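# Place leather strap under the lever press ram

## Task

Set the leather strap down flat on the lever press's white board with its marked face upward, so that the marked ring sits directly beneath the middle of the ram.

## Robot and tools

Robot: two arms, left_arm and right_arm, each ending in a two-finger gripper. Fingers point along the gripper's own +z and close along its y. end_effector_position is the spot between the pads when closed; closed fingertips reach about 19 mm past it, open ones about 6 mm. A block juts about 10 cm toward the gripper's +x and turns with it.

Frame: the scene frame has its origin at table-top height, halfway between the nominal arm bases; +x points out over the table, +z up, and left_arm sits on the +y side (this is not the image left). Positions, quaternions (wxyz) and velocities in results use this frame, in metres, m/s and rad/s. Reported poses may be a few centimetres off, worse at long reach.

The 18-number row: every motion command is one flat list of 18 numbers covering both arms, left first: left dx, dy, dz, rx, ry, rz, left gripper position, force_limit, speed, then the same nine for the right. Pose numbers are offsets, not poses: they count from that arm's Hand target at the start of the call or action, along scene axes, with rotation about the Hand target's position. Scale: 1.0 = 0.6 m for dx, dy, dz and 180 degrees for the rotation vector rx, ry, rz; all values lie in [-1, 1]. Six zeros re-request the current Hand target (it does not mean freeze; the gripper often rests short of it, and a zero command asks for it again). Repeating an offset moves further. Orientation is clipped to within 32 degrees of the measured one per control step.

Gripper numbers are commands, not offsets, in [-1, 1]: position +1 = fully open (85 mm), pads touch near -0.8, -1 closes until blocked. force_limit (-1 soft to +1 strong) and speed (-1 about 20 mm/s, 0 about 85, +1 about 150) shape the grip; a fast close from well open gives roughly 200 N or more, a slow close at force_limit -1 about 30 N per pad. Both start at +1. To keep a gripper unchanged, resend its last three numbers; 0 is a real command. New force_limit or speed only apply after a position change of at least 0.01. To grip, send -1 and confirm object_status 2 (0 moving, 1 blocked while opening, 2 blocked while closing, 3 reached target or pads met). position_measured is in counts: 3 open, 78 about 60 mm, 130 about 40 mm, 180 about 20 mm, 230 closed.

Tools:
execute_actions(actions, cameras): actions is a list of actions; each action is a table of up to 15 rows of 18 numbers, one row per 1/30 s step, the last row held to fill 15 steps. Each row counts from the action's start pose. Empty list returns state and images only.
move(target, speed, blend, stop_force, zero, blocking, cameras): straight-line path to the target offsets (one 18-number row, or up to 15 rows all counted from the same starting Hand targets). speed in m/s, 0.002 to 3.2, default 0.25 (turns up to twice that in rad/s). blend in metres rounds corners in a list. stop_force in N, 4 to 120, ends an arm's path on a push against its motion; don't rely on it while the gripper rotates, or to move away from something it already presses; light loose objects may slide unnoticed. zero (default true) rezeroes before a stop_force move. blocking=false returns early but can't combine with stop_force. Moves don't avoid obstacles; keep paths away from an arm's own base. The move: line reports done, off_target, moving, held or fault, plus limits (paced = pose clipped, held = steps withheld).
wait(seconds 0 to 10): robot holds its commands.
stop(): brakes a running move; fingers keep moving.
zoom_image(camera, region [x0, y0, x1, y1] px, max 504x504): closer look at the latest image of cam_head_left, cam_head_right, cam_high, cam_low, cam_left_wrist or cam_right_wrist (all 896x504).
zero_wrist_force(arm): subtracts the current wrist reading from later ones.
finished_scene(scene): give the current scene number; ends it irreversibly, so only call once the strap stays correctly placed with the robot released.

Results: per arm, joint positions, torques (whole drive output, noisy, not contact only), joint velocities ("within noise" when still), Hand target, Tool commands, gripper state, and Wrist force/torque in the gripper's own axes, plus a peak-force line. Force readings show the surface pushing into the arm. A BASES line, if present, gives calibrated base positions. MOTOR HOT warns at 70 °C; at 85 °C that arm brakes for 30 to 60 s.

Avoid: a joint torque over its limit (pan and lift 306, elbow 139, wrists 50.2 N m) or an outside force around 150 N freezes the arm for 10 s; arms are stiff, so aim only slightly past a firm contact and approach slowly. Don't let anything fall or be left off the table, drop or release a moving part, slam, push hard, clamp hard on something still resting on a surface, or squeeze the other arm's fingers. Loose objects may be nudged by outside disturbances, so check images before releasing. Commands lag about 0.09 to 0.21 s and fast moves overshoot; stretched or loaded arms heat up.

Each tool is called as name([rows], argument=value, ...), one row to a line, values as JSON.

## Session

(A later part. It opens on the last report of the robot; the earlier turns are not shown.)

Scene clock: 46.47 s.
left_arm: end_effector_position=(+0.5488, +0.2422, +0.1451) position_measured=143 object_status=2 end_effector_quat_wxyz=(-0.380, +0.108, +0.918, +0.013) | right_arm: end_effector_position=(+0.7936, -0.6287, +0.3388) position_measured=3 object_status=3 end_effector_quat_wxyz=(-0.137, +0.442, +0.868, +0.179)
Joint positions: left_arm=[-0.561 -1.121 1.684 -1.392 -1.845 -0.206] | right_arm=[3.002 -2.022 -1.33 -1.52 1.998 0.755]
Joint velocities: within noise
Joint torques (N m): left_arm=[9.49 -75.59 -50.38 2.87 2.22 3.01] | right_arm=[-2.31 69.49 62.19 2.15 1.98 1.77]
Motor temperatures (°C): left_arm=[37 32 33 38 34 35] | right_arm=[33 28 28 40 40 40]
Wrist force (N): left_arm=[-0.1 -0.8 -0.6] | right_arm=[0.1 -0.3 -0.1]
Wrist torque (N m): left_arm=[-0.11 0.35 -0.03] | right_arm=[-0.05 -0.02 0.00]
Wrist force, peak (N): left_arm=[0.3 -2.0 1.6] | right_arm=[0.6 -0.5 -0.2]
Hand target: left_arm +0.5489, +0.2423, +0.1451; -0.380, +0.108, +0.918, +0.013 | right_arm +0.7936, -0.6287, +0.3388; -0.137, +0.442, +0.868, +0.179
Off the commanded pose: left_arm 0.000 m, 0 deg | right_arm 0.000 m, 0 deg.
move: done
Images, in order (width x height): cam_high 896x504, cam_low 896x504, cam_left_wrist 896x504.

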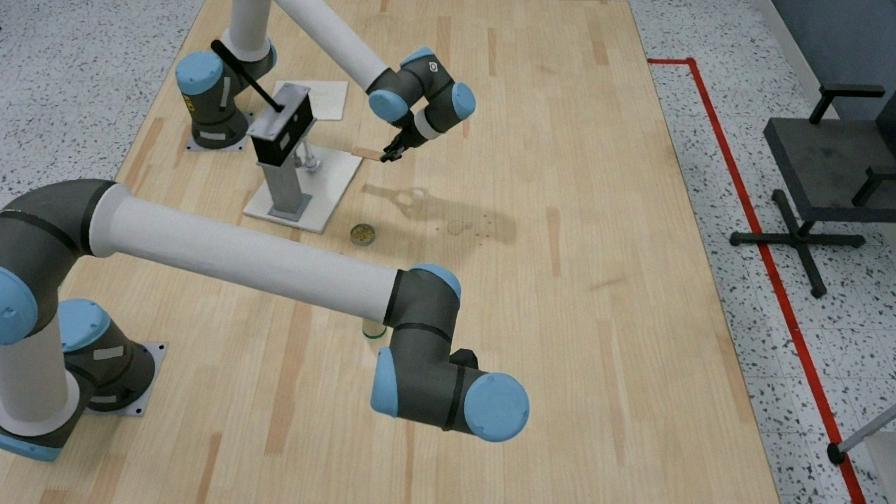

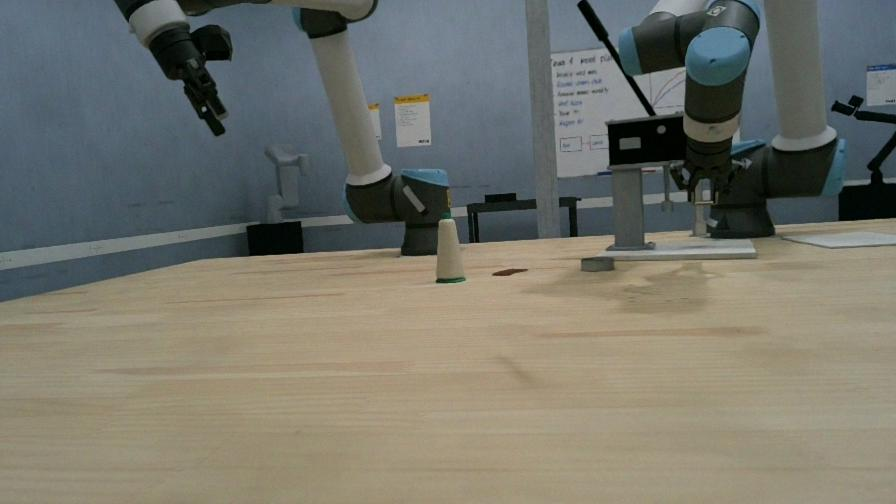

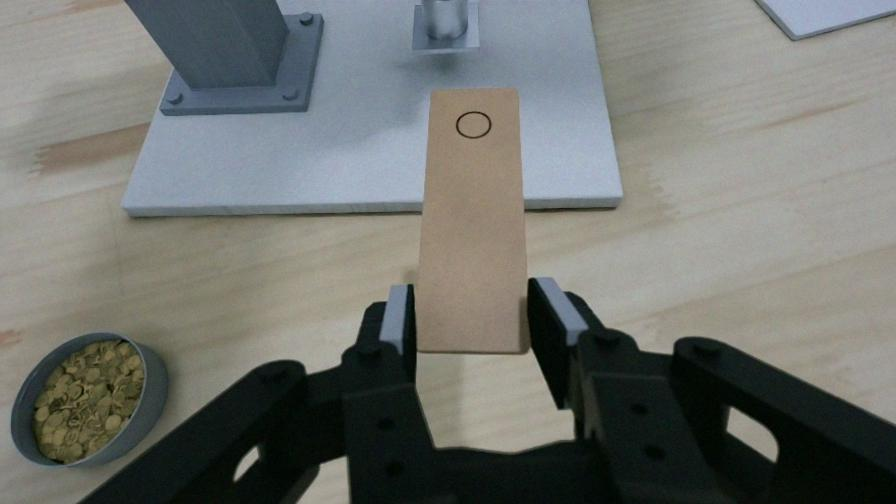

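move(target=[-0.1543,0,-0.092,0,0,0,-1,-1,-1,0,0,0,0,0,0,1,1,1], speed=0.15, cameras=["cam_left_wrist","cam_low"])

zoom_image(camera="cam_low", region=[590, 140, 770, 270])

Scene clock: 48.27 s.
left_arm: end_effector_position=(+0.4565, +0.2423, +0.0900) position_measured=143 object_status=2 end_effector_quat_wxyz=(-0.380, +0.108, +0.918, +0.013) end_effector_velocity=(-0.002, +0.001, -0.002) end_effector_angular_velocity=(+0.001, +0.001, +0.000) | right_arm: end_effector_position=(+0.7936, -0.6287, +0.3388) position_measured=3 object_status=3 end_effector_quat_wxyz=(-0.137, +0.442, +0.868, +0.179)
Joint positions: left_arm=[-0.624 -1.185 1.905 -1.564 -1.888 -0.255] | right_arm=[3.002 -2.022 -1.33 -1.52 1.998 0.755]
Joint velocities: left_arm=[-0.001 -0.001 0.005 -0.003 0 -0.001] | right_arm=[within noise]
Joint torques (N m): left_arm=[-8.03 -90.55 -30.23 -4.51 -4.01 -2.26] | right_arm=[-3.99 70.58 63.32 2.33 2.24 1.87]
Motor temperatures (°C): left_arm=[37 32 33 38 34 35] | right_arm=[33 28 28 40 40 40]
Wrist force (N): left_arm=[0.2 -0.4 -0.3] | right_arm=[0.1 -0.4 -0.2]
Wrist torque (N m): left_arm=[-0.06 0.35 -0.08] | right_arm=[-0.06 -0.02 0.00]
Wrist force, peak (N): left_arm=[-0.2 -1.0 -1.7] | right_arm=[0.5 -0.7 -0.1]
Hand target: left_arm +0.4564, +0.2423, +0.0899; -0.380, +0.108, +0.918, +0.013 | right_arm +0.7936, -0.6287, +0.3388; -0.137, +0.442, +0.868, +0.179
Off the commanded pose: left_arm 0.000 m, 0 deg | right_arm 0.000 m, 0 deg.
move: done
Images, in order (width x height): cam_low 896x504, cam_left_wrist 896x504.

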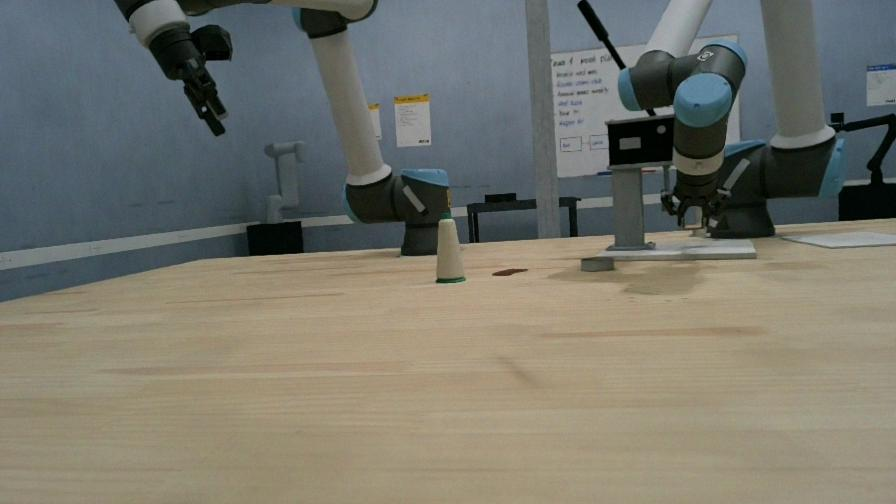

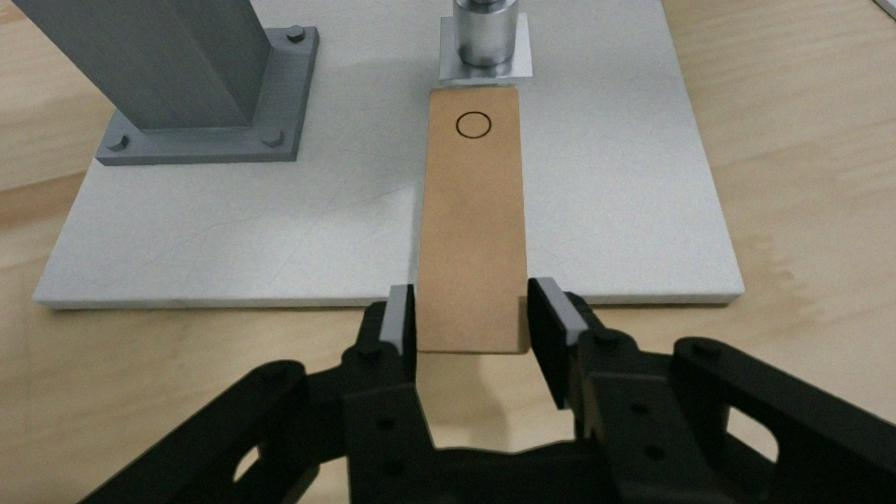

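Scaled by 2.800.

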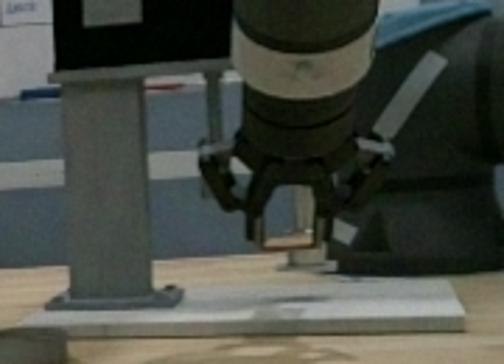

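move(target=[0.0015,0.0065,-0.065,0,0,0,-1,-1,-1,0,0,0,0,0,0,1,1,1], speed=0.1, cameras=["cam_left_wrist"])

zoom_image(camera="cam_left_wrist", region=[380, 0, 600, 160])

Scene clock: 49.50 s.
left_arm: end_effector_position=(+0.4573, +0.2462, +0.0511) position_measured=143 object_status=2 end_effector_quat_wxyz=(-0.380, +0.108, +0.918, +0.013) | right_arm: end_effector_position=(+0.7936, -0.6287, +0.3388) position_measured=3 object_status=3 end_effector_quat_wxyz=(-0.137, +0.442, +0.868, +0.179)
Joint positions: left_arm=[-0.62 -1.14 1.927 -1.63 -1.884 -0.252] | right_arm=[3.002 -2.022 -1.33 -1.52 1.998 0.755]
Joint velocities: within noise
Joint torques (N m): left_arm=[9.55 -68.33 -27.1 -4.81 2.56 2.66] | right_arm=[-3.45 69.45 60.81 2.12 1.96 1.78]
Motor temperatures (°C): left_arm=[37 32 33 38 34 35] | right_arm=[33 28 28 40 40 40]
Wrist force (N): left_arm=[-0.1 -0.6 -0.3] | right_arm=[0.3 0.2 0.0]
Wrist torque (N m): left_arm=[-0.10 0.42 -0.10] | right_arm=[0.04 -0.06 0.00]
Wrist force, peak (N): left_arm=[1.1 -0.9 -1.6] | right_arm=[0.4 -0.5 -0.4]
Hand target: left_arm +0.4573, +0.2462, +0.0509; -0.380, +0.108, +0.918, +0.013 | right_arm +0.7936, -0.6287, +0.3388; -0.137, +0.442, +0.868, +0.179
Off the commanded pose: left_arm 0.000 m, 0 deg | right_arm 0.000 m, 0 deg.
move: done
Images, in order (width x height): cam_left_wrist 896x504.

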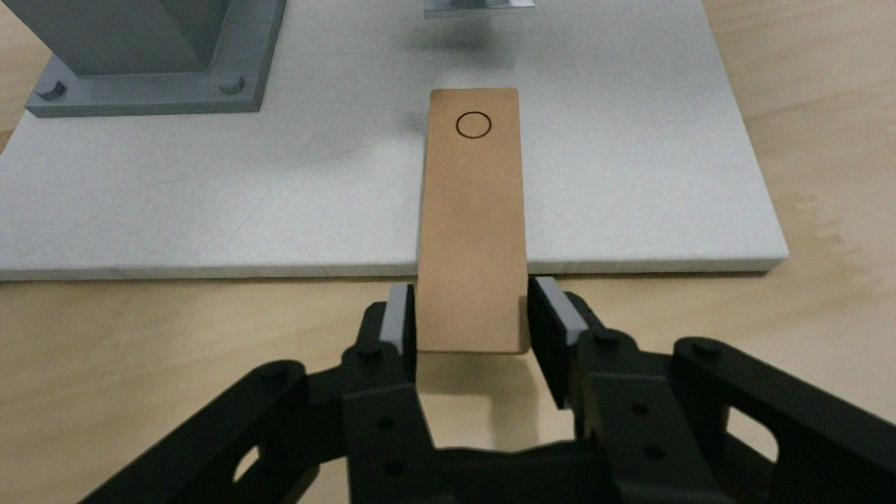

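Scaled by 2.291.

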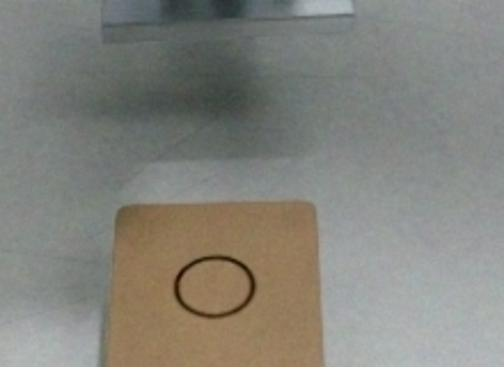

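move(target=[-0.0649,0.0155,-0.014,0,0,0,-1,-1,-1,0,0,0,0,0,0,1,1,1], speed=0.1, cameras=["cam_left_wrist","cam_low"])

zoom_image(camera="cam_left_wrist", region=[380, 0, 600, 160])

zoom_image(camera="cam_low", region=[630, 190, 770, 270])

Scene clock: 51.03 s.
left_arm: end_effector_position=(+0.4185, +0.2555, +0.0426) position_measured=143 object_status=2 end_effector_quat_wxyz=(-0.380, +0.108, +0.918, +0.013) | right_arm: end_effector_position=(+0.7936, -0.6287, +0.3388) position_measured=3 object_status=3 end_effector_quat_wxyz=(-0.137, +0.442, +0.868, +0.179)
Joint positions: left_arm=[-0.64 -1.178 2.012 -1.682 -1.898 -0.268] | right_arm=[3.002 -2.022 -1.33 -1.52 1.998 0.755]
Joint velocities: within noise
Joint torques (N m): left_arm=[-12.62 -89.19 -25.33 -4.72 -4.62 -2.47] | right_arm=[-5.76 68.21 62.27 2.34 2.14 1.47]
Motor temperatures (°C): left_arm=[37 32 33 38 34 35] | right_arm=[33 28 28 40 40 40]
Wrist force (N): left_arm=[0.1 -0.8 -0.5] | right_arm=[0.2 -0.1 -0.4]
Wrist torque (N m): left_arm=[-0.13 0.38 -0.10] | right_arm=[-0.02 -0.04 -0.01]
Wrist force, peak (N): left_arm=[-0.2 -0.9 -1.1] | right_arm=[0.3 -0.6 -0.4]
Hand target: left_arm +0.4183, +0.2555, +0.0425; -0.380, +0.108, +0.918, +0.013 | right_arm +0.7936, -0.6287, +0.3388; -0.137, +0.442, +0.868, +0.179
Off the commanded pose: left_arm 0.000 m, 0 deg | right_arm 0.000 m, 0 deg.
move: done
Images, in order (width x height): cam_low 896x504, cam_left_wrist 896x504.

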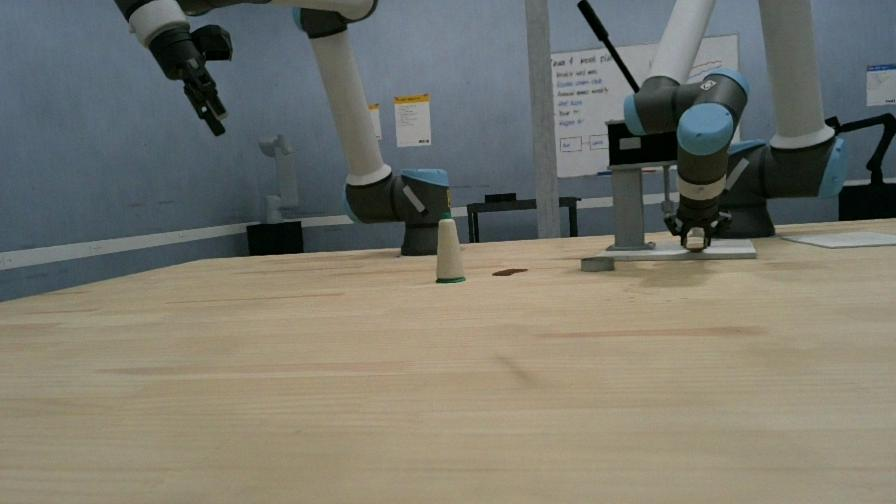

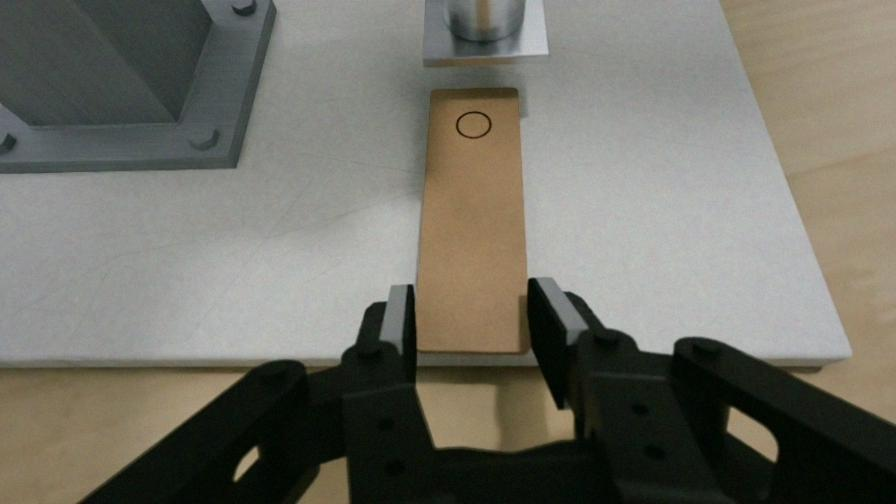

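Scaled by 2.291.

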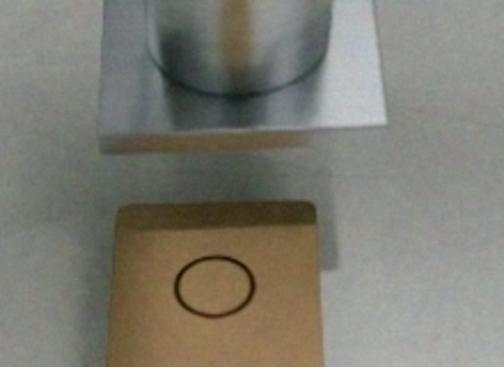

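Scaled by 3.600.

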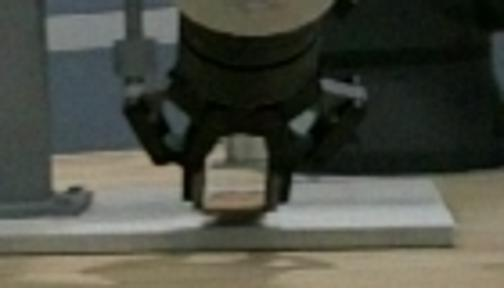

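move(target=[-0.0757,0.0275,-0.003,0,0,0,-1,-1,-1,0,0,0,0,0,0,1,1,1], speed=0.06, cameras=["cam_left_wrist","cam_low"])

zoom_image(camera="cam_left_wrist", region=[380, 0, 600, 200])

zoom_image(camera="cam_low", region=[630, 190, 770, 270])

Scene clock: 52.80 s.
left_arm: end_effector_position=(+0.3731, +0.2719, +0.0407) position_measured=143 object_status=2 end_effector_quat_wxyz=(-0.380, +0.108, +0.918, +0.013) | right_arm: end_effector_position=(+0.7936, -0.6287, +0.3388) position_measured=3 object_status=3 end_effector_quat_wxyz=(-0.137, +0.442, +0.868, +0.179)
Joint positions: left_arm=[-0.66 -1.236 2.11 -1.727 -1.911 -0.284] | right_arm=[3.002 -2.022 -1.33 -1.52 1.998 0.755]
Joint velocities: within noise
Joint torques (N m): left_arm=[-13.78 -77.52 -22 -4.76 -4.43 -1.84] | right_arm=[-3.5 68.54 62.11 2.36 1.76 2.07]
Motor temperatures (°C): left_arm=[37 32 33 38 34 35] | right_arm=[33 28 28 40 40 40]
Wrist force (N): left_arm=[0.0 -1.0 -0.4] | right_arm=[0.3 -0.3 -0.5]
Wrist torque (N m): left_arm=[-0.13 0.36 -0.08] | right_arm=[-0.05 -0.05 0.00]
Wrist force, peak (N): left_arm=[-0.1 -1.2 -1.0] | right_arm=[0.5 -0.1 -0.6]
Hand target: left_arm +0.3729, +0.2720, +0.0407; -0.380, +0.108, +0.918, +0.013 | right_arm +0.7936, -0.6287, +0.3388; -0.137, +0.442, +0.868, +0.179
Off the commanded pose: left_arm 0.000 m, 0 deg | right_arm 0.000 m, 0 deg.
move: done
Images, in order (width x height): cam_low 896x504, cam_left_wrist 896x504.

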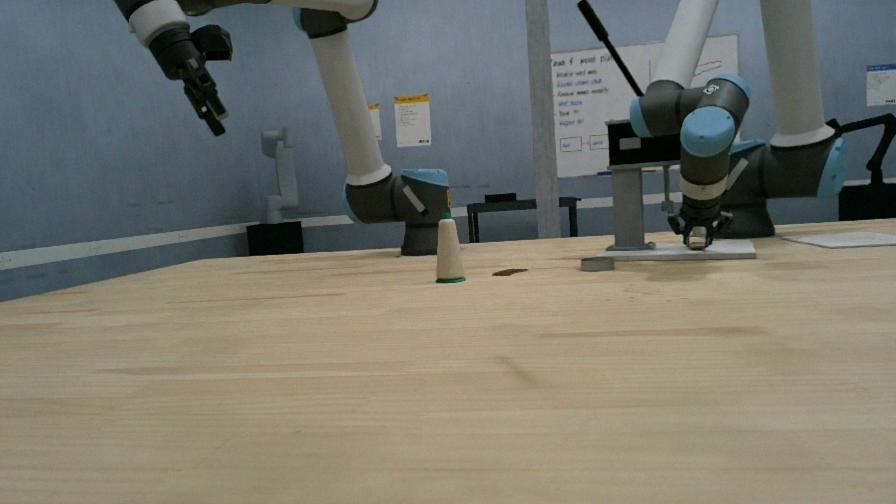

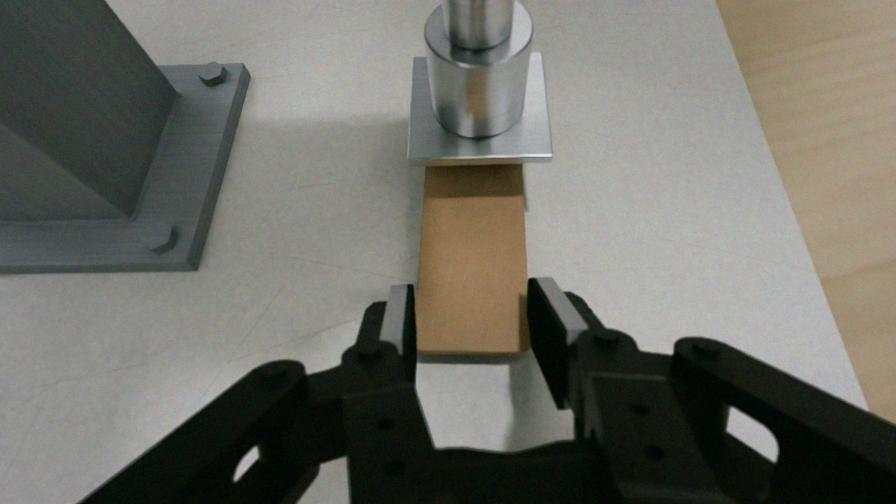

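Scaled by 2.291.

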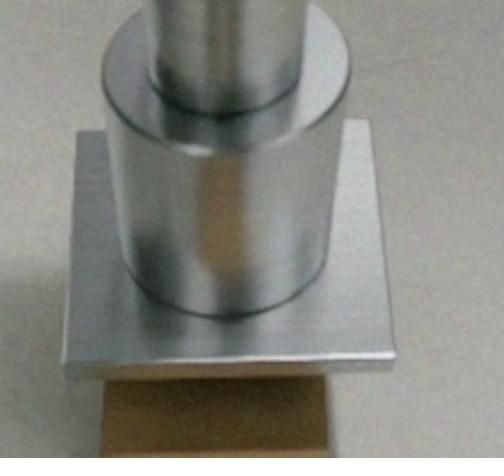

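Scaled by 3.600.

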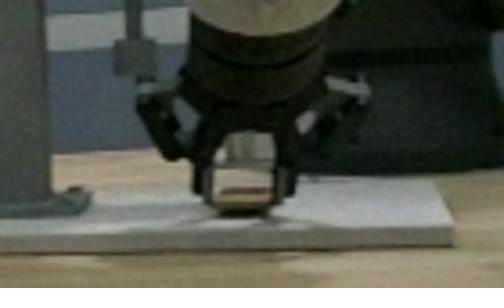

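move(target=[0.0067,-0.0009,0,0,0,0,-1,-1,-1,0,0,0,0,0,0,1,1,1], speed=0.03, cameras=[])

move(target=[0,0,-0.02,0,0,0,-1,-1,-1,0,0,0,0,0,0,1,1,1], speed=0.004, stop_force=4, cameras=["cam_left_wrist"])

Scene clock: 54.23 s.
left_arm: end_effector_position=(+0.3768, +0.2715, +0.0408) position_measured=143 object_status=2 end_effector_quat_wxyz=(-0.380, +0.108, +0.918, +0.013) | right_arm: end_effector_position=(+0.7936, -0.6287, +0.3388) position_measured=3 object_status=3 end_effector_quat_wxyz=(-0.137, +0.442, +0.868, +0.179)
Joint positions: left_arm=[-0.657 -1.231 2.102 -1.723 -1.909 -0.281] | right_arm=[3.002 -2.022 -1.33 -1.52 1.998 0.755]
Joint velocities: within noise
Joint torques (N m): left_arm=[7.35 -53.51 -42.01 2.27 2.73 2.73] | right_arm=[-1.59 71.33 61.59 2.71 1.74 1.93]
Motor temperatures (°C): left_arm=[37 32 33 38 34 35] | right_arm=[33 28 28 40 40 40]
Wrist force (N): left_arm=[-0.1 -0.8 -0.6] | right_arm=[0.1 -0.1 -0.3]
Wrist torque (N m): left_arm=[-0.11 0.37 -0.08] | right_arm=[-0.02 -0.03 0.00]
Wrist force, peak (N): left_arm=[-0.2 -1.1 -1.0] | right_arm=[0.3 -0.2 -0.8]
Hand target: left_arm +0.3769, +0.2714, +0.0407; -0.380, +0.108, +0.918, +0.013 | right_arm +0.7936, -0.6287, +0.3388; -0.137, +0.442, +0.868, +0.179
Off the commanded pose: left_arm 0.000 m, 0 deg | right_arm 0.000 m, 0 deg.
move: done
No camera images: "cameras" was empty.

Scene clock: 57.07 s.
left_arm: end_effector_position=(+0.3769, +0.2715, +0.0340) position_measured=143 object_status=2 end_effector_quat_wxyz=(-0.380, +0.108, +0.918, +0.013) | right_arm: end_effector_position=(+0.7936, -0.6287, +0.3388) position_measured=3 object_status=3 end_effector_quat_wxyz=(-0.137, +0.442, +0.868, +0.179)
Joint positions: left_arm=[-0.657 -1.221 2.105 -1.736 -1.909 -0.281] | right_arm=[3.002 -2.022 -1.33 -1.52 1.998 0.755]
Joint velocities: within noise
Joint torques (N m): left_arm=[7.88 -73.62 -34.46 1.94 2.41 2.27] | right_arm=[-3.57 70.5 61.39 2.34 2.07 1.76]
Motor temperatures (°C): left_arm=[37 32 33 38 34 35] | right_arm=[33 28 28 40 40 40]
Wrist force (N): left_arm=[4.3 -1.2 -6.0] | right_arm=[0.3 -0.5 -0.3]
Wrist torque (N m): left_arm=[-0.19 0.44 -0.16] | right_arm=[-0.08 -0.06 0.00]
Wrist force, peak (N): left_arm=[10.2 -1.1 -10.1] | right_arm=[0.6 -0.4 -0.2]
Hand target: left_arm +0.3769, +0.2714, +0.0340; -0.380, +0.108, +0.918, +0.013 (not the last commanded pose) | right_arm +0.7936, -0.6287, +0.3388; -0.137, +0.442, +0.868, +0.179
Off the commanded pose: left_arm 0.005 m, 0 deg | right_arm 0.000 m, 0 deg.
move: contact (left_arm)
Images, in order (width x height): cam_left_wrist 896x504.

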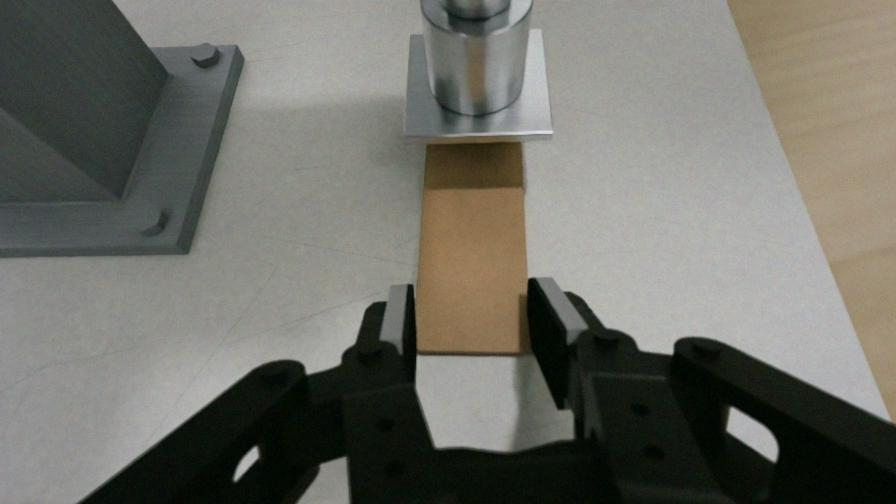

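move(target=[0,0,0.0003,0,0,0,0.1,-1,-1,0,0,0,0,0,0,1,1,1], speed=0.02, cameras=["cam_left_wrist"])

move([
  [0,0,0.06,0,0,0,0.1,-1,-1,0,0,0,0,0,0,1,1,1],
  [0.15,-0.03,0.2,0,0,0,0.1,-1,-1,0,0,0,0,0,0,1,1,1],
], speed=[0.05,0.2], cameras=["cam_left_wrist","cam_low","cam_high"])

zoom_image(camera="cam_left_wrist", region=[300, 0, 600, 200])

zoom_image(camera="cam_low", region=[630, 190, 770, 270])

Scene clock: 58.10 s.
left_arm: end_effector_position=(+0.3769, +0.2714, +0.0342) position_measured=117 object_status=0 end_effector_quat_wxyz=(-0.380, +0.108, +0.918, +0.013) | right_arm: end_effector_position=(+0.7936, -0.6287, +0.3388) position_measured=3 object_status=3 end_effector_quat_wxyz=(-0.137, +0.442, +0.868, +0.179)
Joint positions: left_arm=[-0.657 -1.222 2.105 -1.736 -1.909 -0.281] | right_arm=[3.002 -2.022 -1.33 -1.52 1.998 0.755]
Joint velocities: within noise
Joint torques (N m): left_arm=[8.04 -78.77 -39.49 2.93 1.6 2.8] | right_arm=[-3.91 70.97 61.18 2.5 2.29 1.94]
Motor temperatures (°C): left_arm=[37 32 33 38 34 35] | right_arm=[33 28 28 40 40 40]
Wrist force (N): left_arm=[0.2 -0.8 -0.4] | right_arm=[0.1 -0.1 -0.1]
Wrist torque (N m): left_arm=[-0.11 0.36 -0.08] | right_arm=[-0.01 -0.03 -0.01]
Wrist force, peak (N): left_arm=[4.8 -1.5 -6.2] | right_arm=[0.1 -0.6 -0.6]
Hand target: left_arm +0.3769, +0.2714, +0.0342; -0.380, +0.108, +0.918, +0.013 | right_arm +0.7936, -0.6287, +0.3388; -0.137, +0.442, +0.868, +0.179
Off the commanded pose: left_arm 0.000 m, 0 deg | right_arm 0.000 m, 0 deg.
move: done
Images, in order (width x height): cam_left_wrist 896x504.

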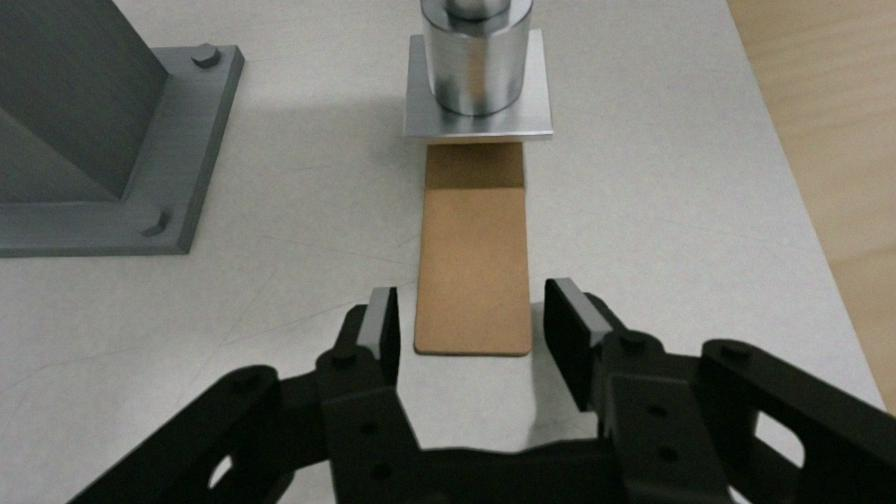

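Scene clock: 60.17 s.
left_arm: end_effector_position=(+0.4668, +0.2535, +0.1541) position_measured=117 object_status=3 end_effector_quat_wxyz=(-0.380, +0.108, +0.918, +0.013) | right_arm: end_effector_position=(+0.7936, -0.6287, +0.3388) position_measured=3 object_status=3 end_effector_quat_wxyz=(-0.137, +0.442, +0.868, +0.179)
Joint positions: left_arm=[-0.604 -1.245 1.85 -1.445 -1.874 -0.24] | right_arm=[3.002 -2.022 -1.33 -1.52 1.998 0.755]
Joint velocities: within noise
Joint torques (N m): left_arm=[8.6 -63.25 -49.42 2.86 2.61 2.39] | right_arm=[-3.22 70.75 61.19 2.62 2.02 2.08]
Motor temperatures (°C): left_arm=[37 32 33 38 34 35] | right_arm=[33 28 28 40 40 40]
Wrist force (N): left_arm=[-0.1 -1.0 -0.1] | right_arm=[0.4 -0.3 -0.3]
Wrist torque (N m): left_arm=[-0.13 0.42 -0.09] | right_arm=[-0.05 -0.06 0.00]
Wrist force, peak (N): left_arm=[0.1 -0.6 -2.4] | right_arm=[0.9 -0.1 -0.2]
Hand target: left_arm +0.4669, +0.2534, +0.1542; -0.380, +0.108, +0.918, +0.013 | right_arm +0.7936, -0.6287, +0.3388; -0.137, +0.442, +0.868, +0.179
Off the commanded pose: left_arm 0.000 m, 0 deg | right_arm 0.000 m, 0 deg.
move: done
Images, in order (width x height): cam_high 896x504, cam_low 896x504, cam_left_wrist 896x504.

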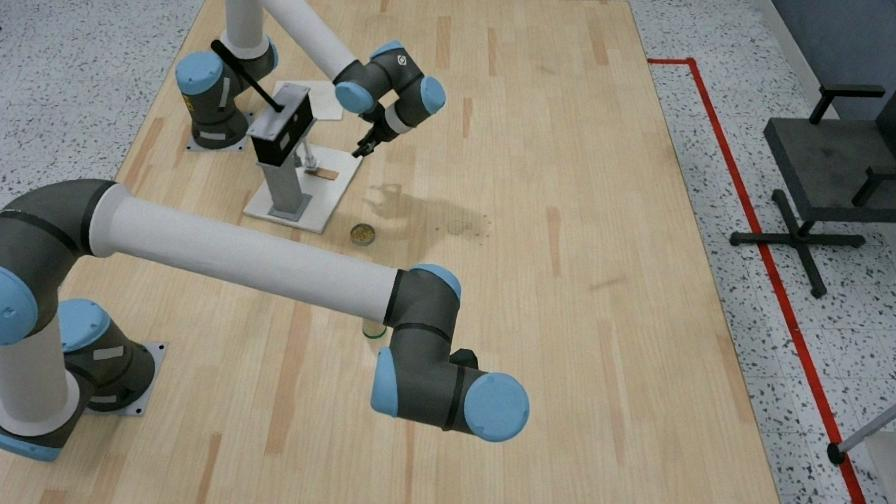

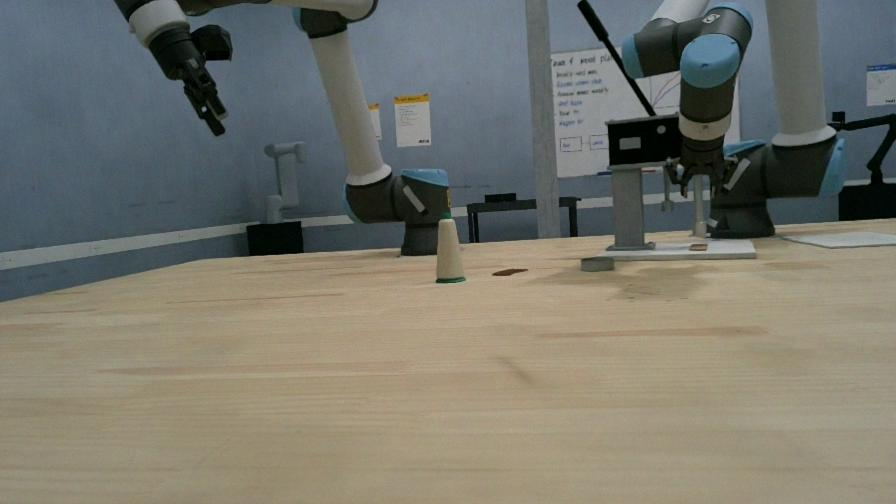

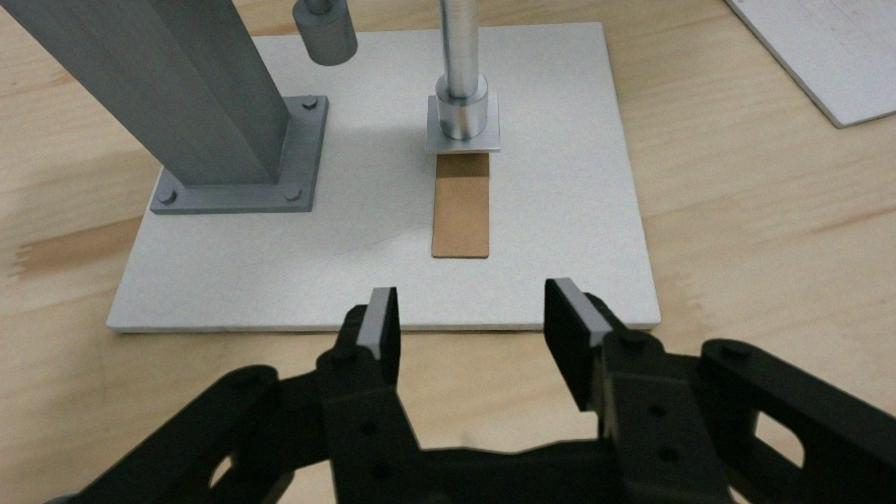

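Scaled by 1.680.

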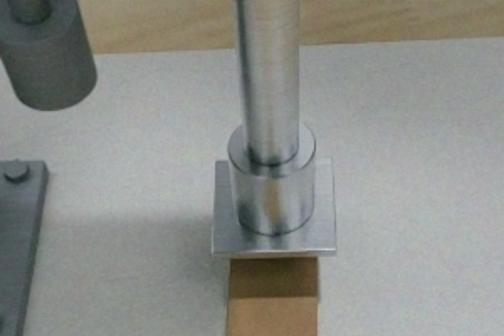

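Scaled by 3.600.

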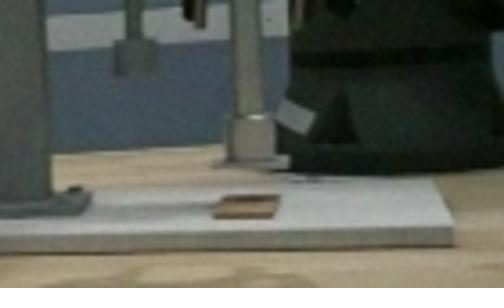

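move([
  [0.05,0.25,0.2,0,0,0.25,0.1,-1,-1,0,0,0,0,0,0,1,1,1],
  [-0.16,0.48,0.0,0,0,0.5,0.1,-1,-1,0,0,0,0,0,0,1,1,1],
], speed=0.4, blend=[0.05,0], cameras=[])

move(target=[0,0,0,-0.108,0.026,0,0.1,-1,-1,0,0,0,0,0,0,1,1,1], speed=0.4, cameras=["cam_left_wrist","cam_head_left"])

Scene clock: 63.63 s.
left_arm: end_effector_position=(+0.3710, +0.5414, +0.1542) position_measured=117 object_status=3 end_effector_quat_wxyz=(-0.279, -0.573, +0.726, -0.259) | right_arm: end_effector_position=(+0.7936, -0.6287, +0.3388) position_measured=3 object_status=3 end_effector_quat_wxyz=(-0.137, +0.442, +0.868, +0.179)
Joint positions: left_arm=[0.124 -1.619 2.404 -2.08 -2.311 -1.091] | right_arm=[3.002 -2.022 -1.33 -1.52 1.998 0.755]
Joint velocities: within noise
Joint torques (N m): left_arm=[7.65 -47.07 -29.84 -6.67 -5.24 -2.17] | right_arm=[-2.64 72.25 60.72 2.25 1.98 2.07]
Motor temperatures (°C): left_arm=[37 32 33 38 34 35] | right_arm=[33 28 28 40 40 40]
Wrist force (N): left_arm=[-0.4 -1.3 -0.4] | right_arm=[0.5 -0.2 0.0]
Wrist torque (N m): left_arm=[-0.16 0.45 -0.03] | right_arm=[-0.02 -0.08 0.00]
Wrist force, peak (N): left_arm=[-0.7 -1.9 0.9] | right_arm=[0.4 -0.3 -0.7]
Hand target: left_arm +0.3709, +0.5414, +0.1542; -0.279, -0.573, +0.726, -0.260 | right_arm +0.7936, -0.6287, +0.3388; -0.137, +0.442, +0.868, +0.179
Off the commanded pose: left_arm 0.000 m, 0 deg | right_arm 0.000 m, 0 deg.
move: done
No camera images: "cameras" was empty.

Scene clock: 65.00 s.
left_arm: end_effector_position=(+0.3709, +0.5414, +0.1542) position_measured=117 object_status=3 end_effector_quat_wxyz=(-0.400, -0.528, +0.660, -0.355) | right_arm: end_effector_position=(+0.7936, -0.6287, +0.3388) position_measured=3 object_status=3 end_effector_quat_wxyz=(-0.137, +0.442, +0.868, +0.179)
Joint positions: left_arm=[0.226 -1.456 2.325 -1.739 -2.548 -0.727] | right_arm=[3.002 -2.022 -1.33 -1.52 1.998 0.755]
Joint velocities: within noise
Joint torques (N m): left_arm=[10.37 -32.9 -41.21 1.97 -5.34 3.06] | right_arm=[-1.75 71 61.76 2.24 2.22 1.83]
Motor temperatures (°C): left_arm=[37 32 33 38 34 35] | right_arm=[33 28 28 40 40 40]
Wrist force (N): left_arm=[0.0 -1.0 0.1] | right_arm=[0.2 -0.3 -0.2]
Wrist torque (N m): left_arm=[-0.18 0.55 0.00] | right_arm=[-0.05 -0.03 0.00]
Wrist force, peak (N): left_arm=[-0.3 -1.8 -0.1] | right_arm=[0.6 -0.1 -0.5]
Hand target: left_arm +0.3709, +0.5414, +0.1542; -0.401, -0.528, +0.660, -0.355 | right_arm +0.7936, -0.6287, +0.3388; -0.137, +0.442, +0.868, +0.179
Off the commanded pose: left_arm 0.000 m, 0 deg | right_arm 0.000 m, 0 deg.
move: done
Images, in order (width x height): cam_head_left 896x504, cam_left_wrist 896x504.

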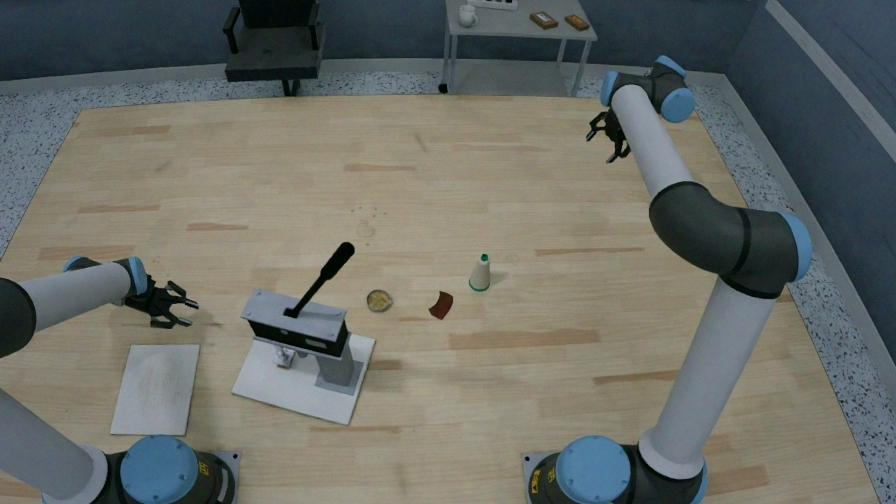

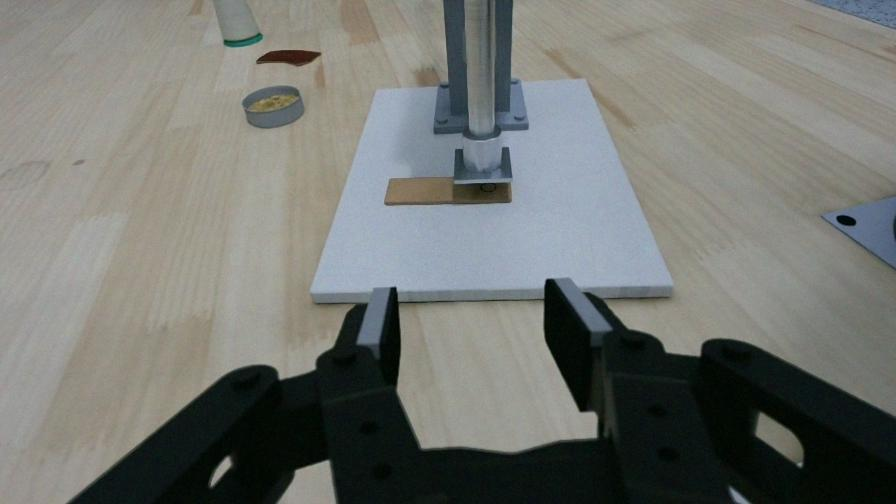

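Great view: the ring is visible.

zoom_image(camera="cam_left_wrist", region=[370, 110, 550, 220])

Scaled by 2.800.

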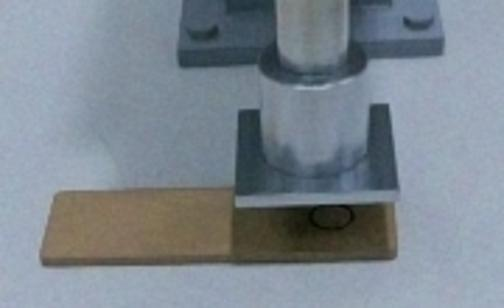

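move(target=[0,0,0,0.108,-0.026,0,0.1,-1,-1,0,0,0,0,0,0,1,1,1], speed=0.4, cameras=[])

move([
  [0.21,-0.23,0.2,0,0,-0.25,0.1,-1,-1,0,0,0,0,0,0,1,1,1],
  [0.16,-0.48,0.0,0,0,-0.5,0.1,-1,-1,0,0,0,0,0,0,1,1,1],
  [0.01,-0.45,-0.14,0,0,-0.5,0.1,-1,-1,0,0,0,0,0,0,1,1,1],
], speed=[0.4,0.4,0.15], blend=[0.05,0.0,0], cameras=["cam_left_wrist"])

Scene clock: 66.80 s.
left_arm: end_effector_position=(+0.3709, +0.5415, +0.1542) position_measured=117 object_status=3 end_effector_quat_wxyz=(-0.279, -0.573, +0.726, -0.260) | right_arm: end_effector_position=(+0.7936, -0.6287, +0.3388) position_measured=3 object_status=3 end_effector_quat_wxyz=(-0.137, +0.442, +0.868, +0.179)
Joint positions: left_arm=[0.124 -1.619 2.404 -2.08 -2.312 -1.091] | right_arm=[3.002 -2.022 -1.33 -1.52 1.998 0.755]
Joint velocities: within noise
Joint torques (N m): left_arm=[-10.46 -49.03 -29.65 -6.27 1.53 -2.85] | right_arm=[-1.72 72.06 61.58 2.18 2.02 2.04]
Motor temperatures (°C): left_arm=[37 32 33 38 34 35] | right_arm=[33 28 28 40 40 40]
Wrist force (N): left_arm=[-0.4 -1.3 -0.3] | right_arm=[0.4 -0.3 -0.3]
Wrist torque (N m): left_arm=[-0.16 0.45 -0.02] | right_arm=[-0.06 -0.07 0.00]
Wrist force, peak (N): left_arm=[-1.2 -1.3 -0.1] | right_arm=[0.6 -0.4 0.0]
Hand target: left_arm +0.3709, +0.5414, +0.1542; -0.279, -0.573, +0.726, -0.260 | right_arm +0.7936, -0.6287, +0.3388; -0.137, +0.442, +0.868, +0.179
Off the commanded pose: left_arm 0.000 m, 0 deg | right_arm 0.000 m, 0 deg.
move: done
No camera images: "cameras" was empty.

Scene clock: 70.40 s.
left_arm: end_effector_position=(+0.3770, +0.2714, +0.0703) position_measured=117 object_status=3 end_effector_quat_wxyz=(-0.380, +0.108, +0.918, +0.013) | right_arm: end_effector_position=(+0.7936, -0.6287, +0.3388) position_measured=3 object_status=3 end_effector_quat_wxyz=(-0.137, +0.442, +0.868, +0.179)
Joint positions: left_arm=[-0.657 -1.273 2.087 -1.666 -1.909 -0.281] | right_arm=[3.002 -2.022 -1.33 -1.52 1.998 0.755]
Joint velocities: within noise
Joint torques (N m): left_arm=[-10.05 -76.91 -27.02 -4.37 -4.35 -2.32] | right_arm=[-2.37 70.66 61.06 2.61 2.12 1.77]
Motor temperatures (°C): left_arm=[37 32 33 38 34 35] | right_arm=[33 28 28 40 40 40]
Wrist force (N): left_arm=[-0.1 -0.9 -0.4] | right_arm=[0.3 0.0 -0.3]
Wrist torque (N m): left_arm=[-0.12 0.44 -0.10] | right_arm=[-0.01 -0.06 0.00]
Wrist force, peak (N): left_arm=[-0.7 -2.4 0.2] | right_arm=[0.6 -0.4 -0.2]
Hand target: left_arm +0.3769, +0.2714, +0.0702; -0.380, +0.108, +0.918, +0.013 | right_arm +0.7936, -0.6287, +0.3388; -0.137, +0.442, +0.868, +0.179
Off the commanded pose: left_arm 0.000 m, 0 deg | right_arm 0.000 m, 0 deg.
move: done
Images, in order (width x height): cam_left_wrist 896x504.

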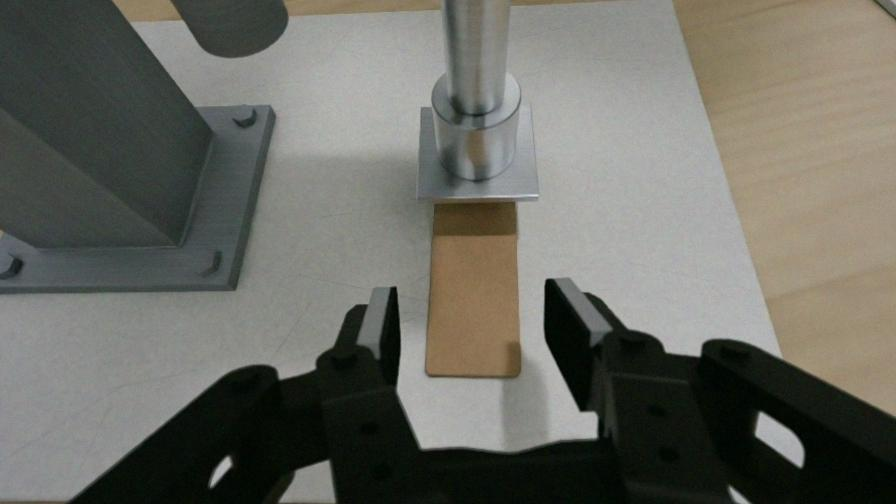

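move(target=[0,0,-0.0597,0,0,0,0.1,-1,-1,0,0,0,0,0,0,1,1,1], speed=0.03, cameras=[])

move(target=[0,0,0,0,0,0,-1,-1,-1,0,0,0,0,0,0,1,1,1], cameras=["cam_left_wrist"])

Scene clock: 72.13 s.
left_arm: end_effector_position=(+0.3769, +0.2714, +0.0345) position_measured=117 object_status=3 end_effector_quat_wxyz=(-0.380, +0.108, +0.918, +0.013) | right_arm: end_effector_position=(+0.7936, -0.6287, +0.3388) position_measured=3 object_status=3 end_effector_quat_wxyz=(-0.137, +0.442, +0.868, +0.179)
Joint positions: left_arm=[-0.657 -1.222 2.105 -1.735 -1.909 -0.281] | right_arm=[3.002 -2.022 -1.33 -1.52 1.998 0.755]
Joint velocities: within noise
Joint torques (N m): left_arm=[-6.71 -55.35 -24.23 -4.14 -4.2 -1.64] | right_arm=[-1.58 70.7 60.36 2.97 2.23 1.66]
Motor temperatures (°C): left_arm=[37 32 33 38 34 35] | right_arm=[33 28 28 40 40 40]
Wrist force (N): left_arm=[0.1 -0.7 -0.6] | right_arm=[0.4 -0.2 -0.2]
Wrist torque (N m): left_arm=[-0.09 0.35 -0.08] | right_arm=[-0.04 -0.06 0.00]
Wrist force, peak (N): left_arm=[0.0 -1.3 -0.5] | right_arm=[0.0 -0.7 -0.5]
Hand target: left_arm +0.3769, +0.2714, +0.0343; -0.380, +0.108, +0.918, +0.013 | right_arm +0.7936, -0.6287, +0.3388; -0.137, +0.442, +0.868, +0.179
Off the commanded pose: left_arm 0.000 m, 0 deg | right_arm 0.000 m, 0 deg.
move: done
No camera images: "cameras" was empty.

Scene clock: 73.00 s.
left_arm: end_effector_position=(+0.3769, +0.2714, +0.0343) position_measured=146 object_status=0 end_effector_quat_wxyz=(-0.380, +0.108, +0.918, +0.013) | right_arm: end_effector_position=(+0.7936, -0.6287, +0.3388) position_measured=3 object_status=3 end_effector_quat_wxyz=(-0.137, +0.442, +0.868, +0.179)
Joint positions: left_arm=[-0.657 -1.222 2.105 -1.735 -1.909 -0.281] | right_arm=[3.002 -2.022 -1.33 -1.52 1.998 0.755]
Joint velocities: within noise
Joint torques (N m): left_arm=[-9.5 -52.97 -24.49 -3.86 -3.58 -1.77] | right_arm=[-1.6 68.02 60.78 2.56 2.43 1.66]
Motor temperatures (°C): left_arm=[37 32 33 38 34 35] | right_arm=[33 28 28 40 40 40]
Wrist force (N): left_arm=[19.3 4.3 -22.5] | right_arm=[0.2 -0.1 -0.1]
Wrist torque (N m): left_arm=[-0.09 0.49 0.09] | right_arm=[-0.02 -0.04 -0.01]
Wrist force, peak (N): left_arm=[19.1 4.8 -23.3] | right_arm=[0.4 -0.4 -0.5]
Hand target: left_arm +0.3769, +0.2714, +0.0343; -0.380, +0.108, +0.918, +0.013 | right_arm +0.7936, -0.6287, +0.3388; -0.137, +0.442, +0.868, +0.179
Off the commanded pose: left_arm 0.000 m, 0 deg | right_arm 0.000 m, 0 deg.
move: done
Images, in order (width x height): cam_left_wrist 896x504.

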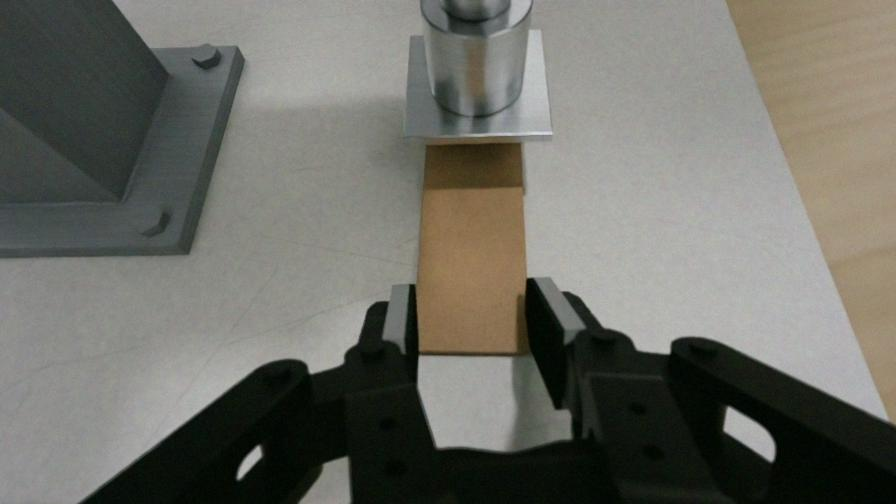

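move([
  [0,0,0.0025,0,0,0,-1,-1,-1,0,0,0,0,0,0,1,1,1],
  [0.007,-0.0017,0.0025,0,0,0,-1,-1,-1,0,0,0,0,0,0,1,1,1],
], speed=0.02, cameras=["cam_left_wrist"])

Scene clock: 73.87 s.
left_arm: end_effector_position=(+0.3809, +0.2705, +0.0358) position_measured=146 object_status=2 end_effector_quat_wxyz=(-0.380, +0.108, +0.918, +0.013) | right_arm: end_effector_position=(+0.7936, -0.6287, +0.3388) position_measured=3 object_status=3 end_effector_quat_wxyz=(-0.137, +0.442, +0.868, +0.179)
Joint positions: left_arm=[-0.655 -1.219 2.096 -1.729 -1.908 -0.279] | right_arm=[3.002 -2.022 -1.33 -1.52 1.998 0.755]
Joint velocities: within noise
Joint torques (N m): left_arm=[8.74 -53.64 -40.54 2.16 2.65 3] | right_arm=[-2.74 70.5 60.33 2.61 2.16 1.86]
Motor temperatures (°C): left_arm=[37 32 33 38 34 35] | right_arm=[33 28 28 40 40 40]
Wrist force (N): left_arm=[0.6 -0.9 -0.7] | right_arm=[-0.1 -0.3 -0.3]
Wrist torque (N m): left_arm=[-0.13 0.31 -0.08] | right_arm=[-0.05 0.00 0.00]
Wrist force, peak (N): left_arm=[19.2 4.6 -23.0] | right_arm=[0.7 -0.1 -0.5]
Hand target: left_arm +0.3811, +0.2704, +0.0358; -0.380, +0.108, +0.918, +0.013 | right_arm +0.7936, -0.6287, +0.3388; -0.137, +0.442, +0.868, +0.179
Off the commanded pose: left_arm 0.000 m, 0 deg | right_arm 0.000 m, 0 deg.
move: done
Images, in order (width x height): cam_left_wrist 896x504.

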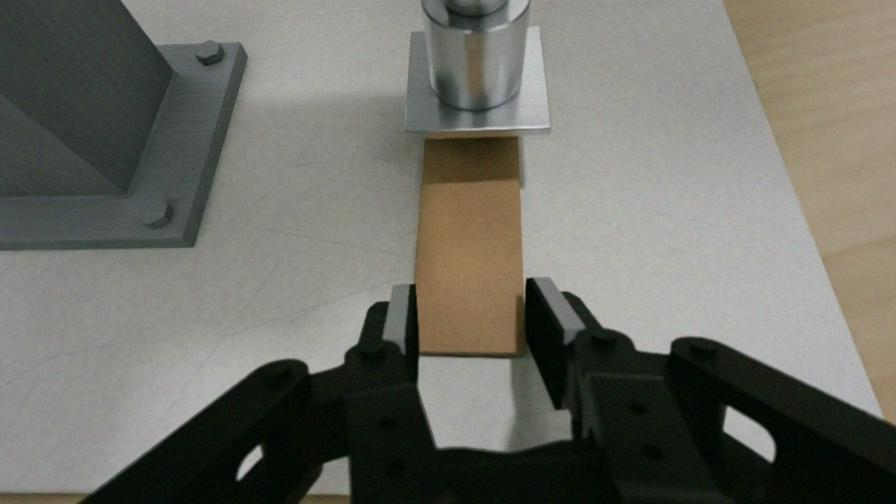

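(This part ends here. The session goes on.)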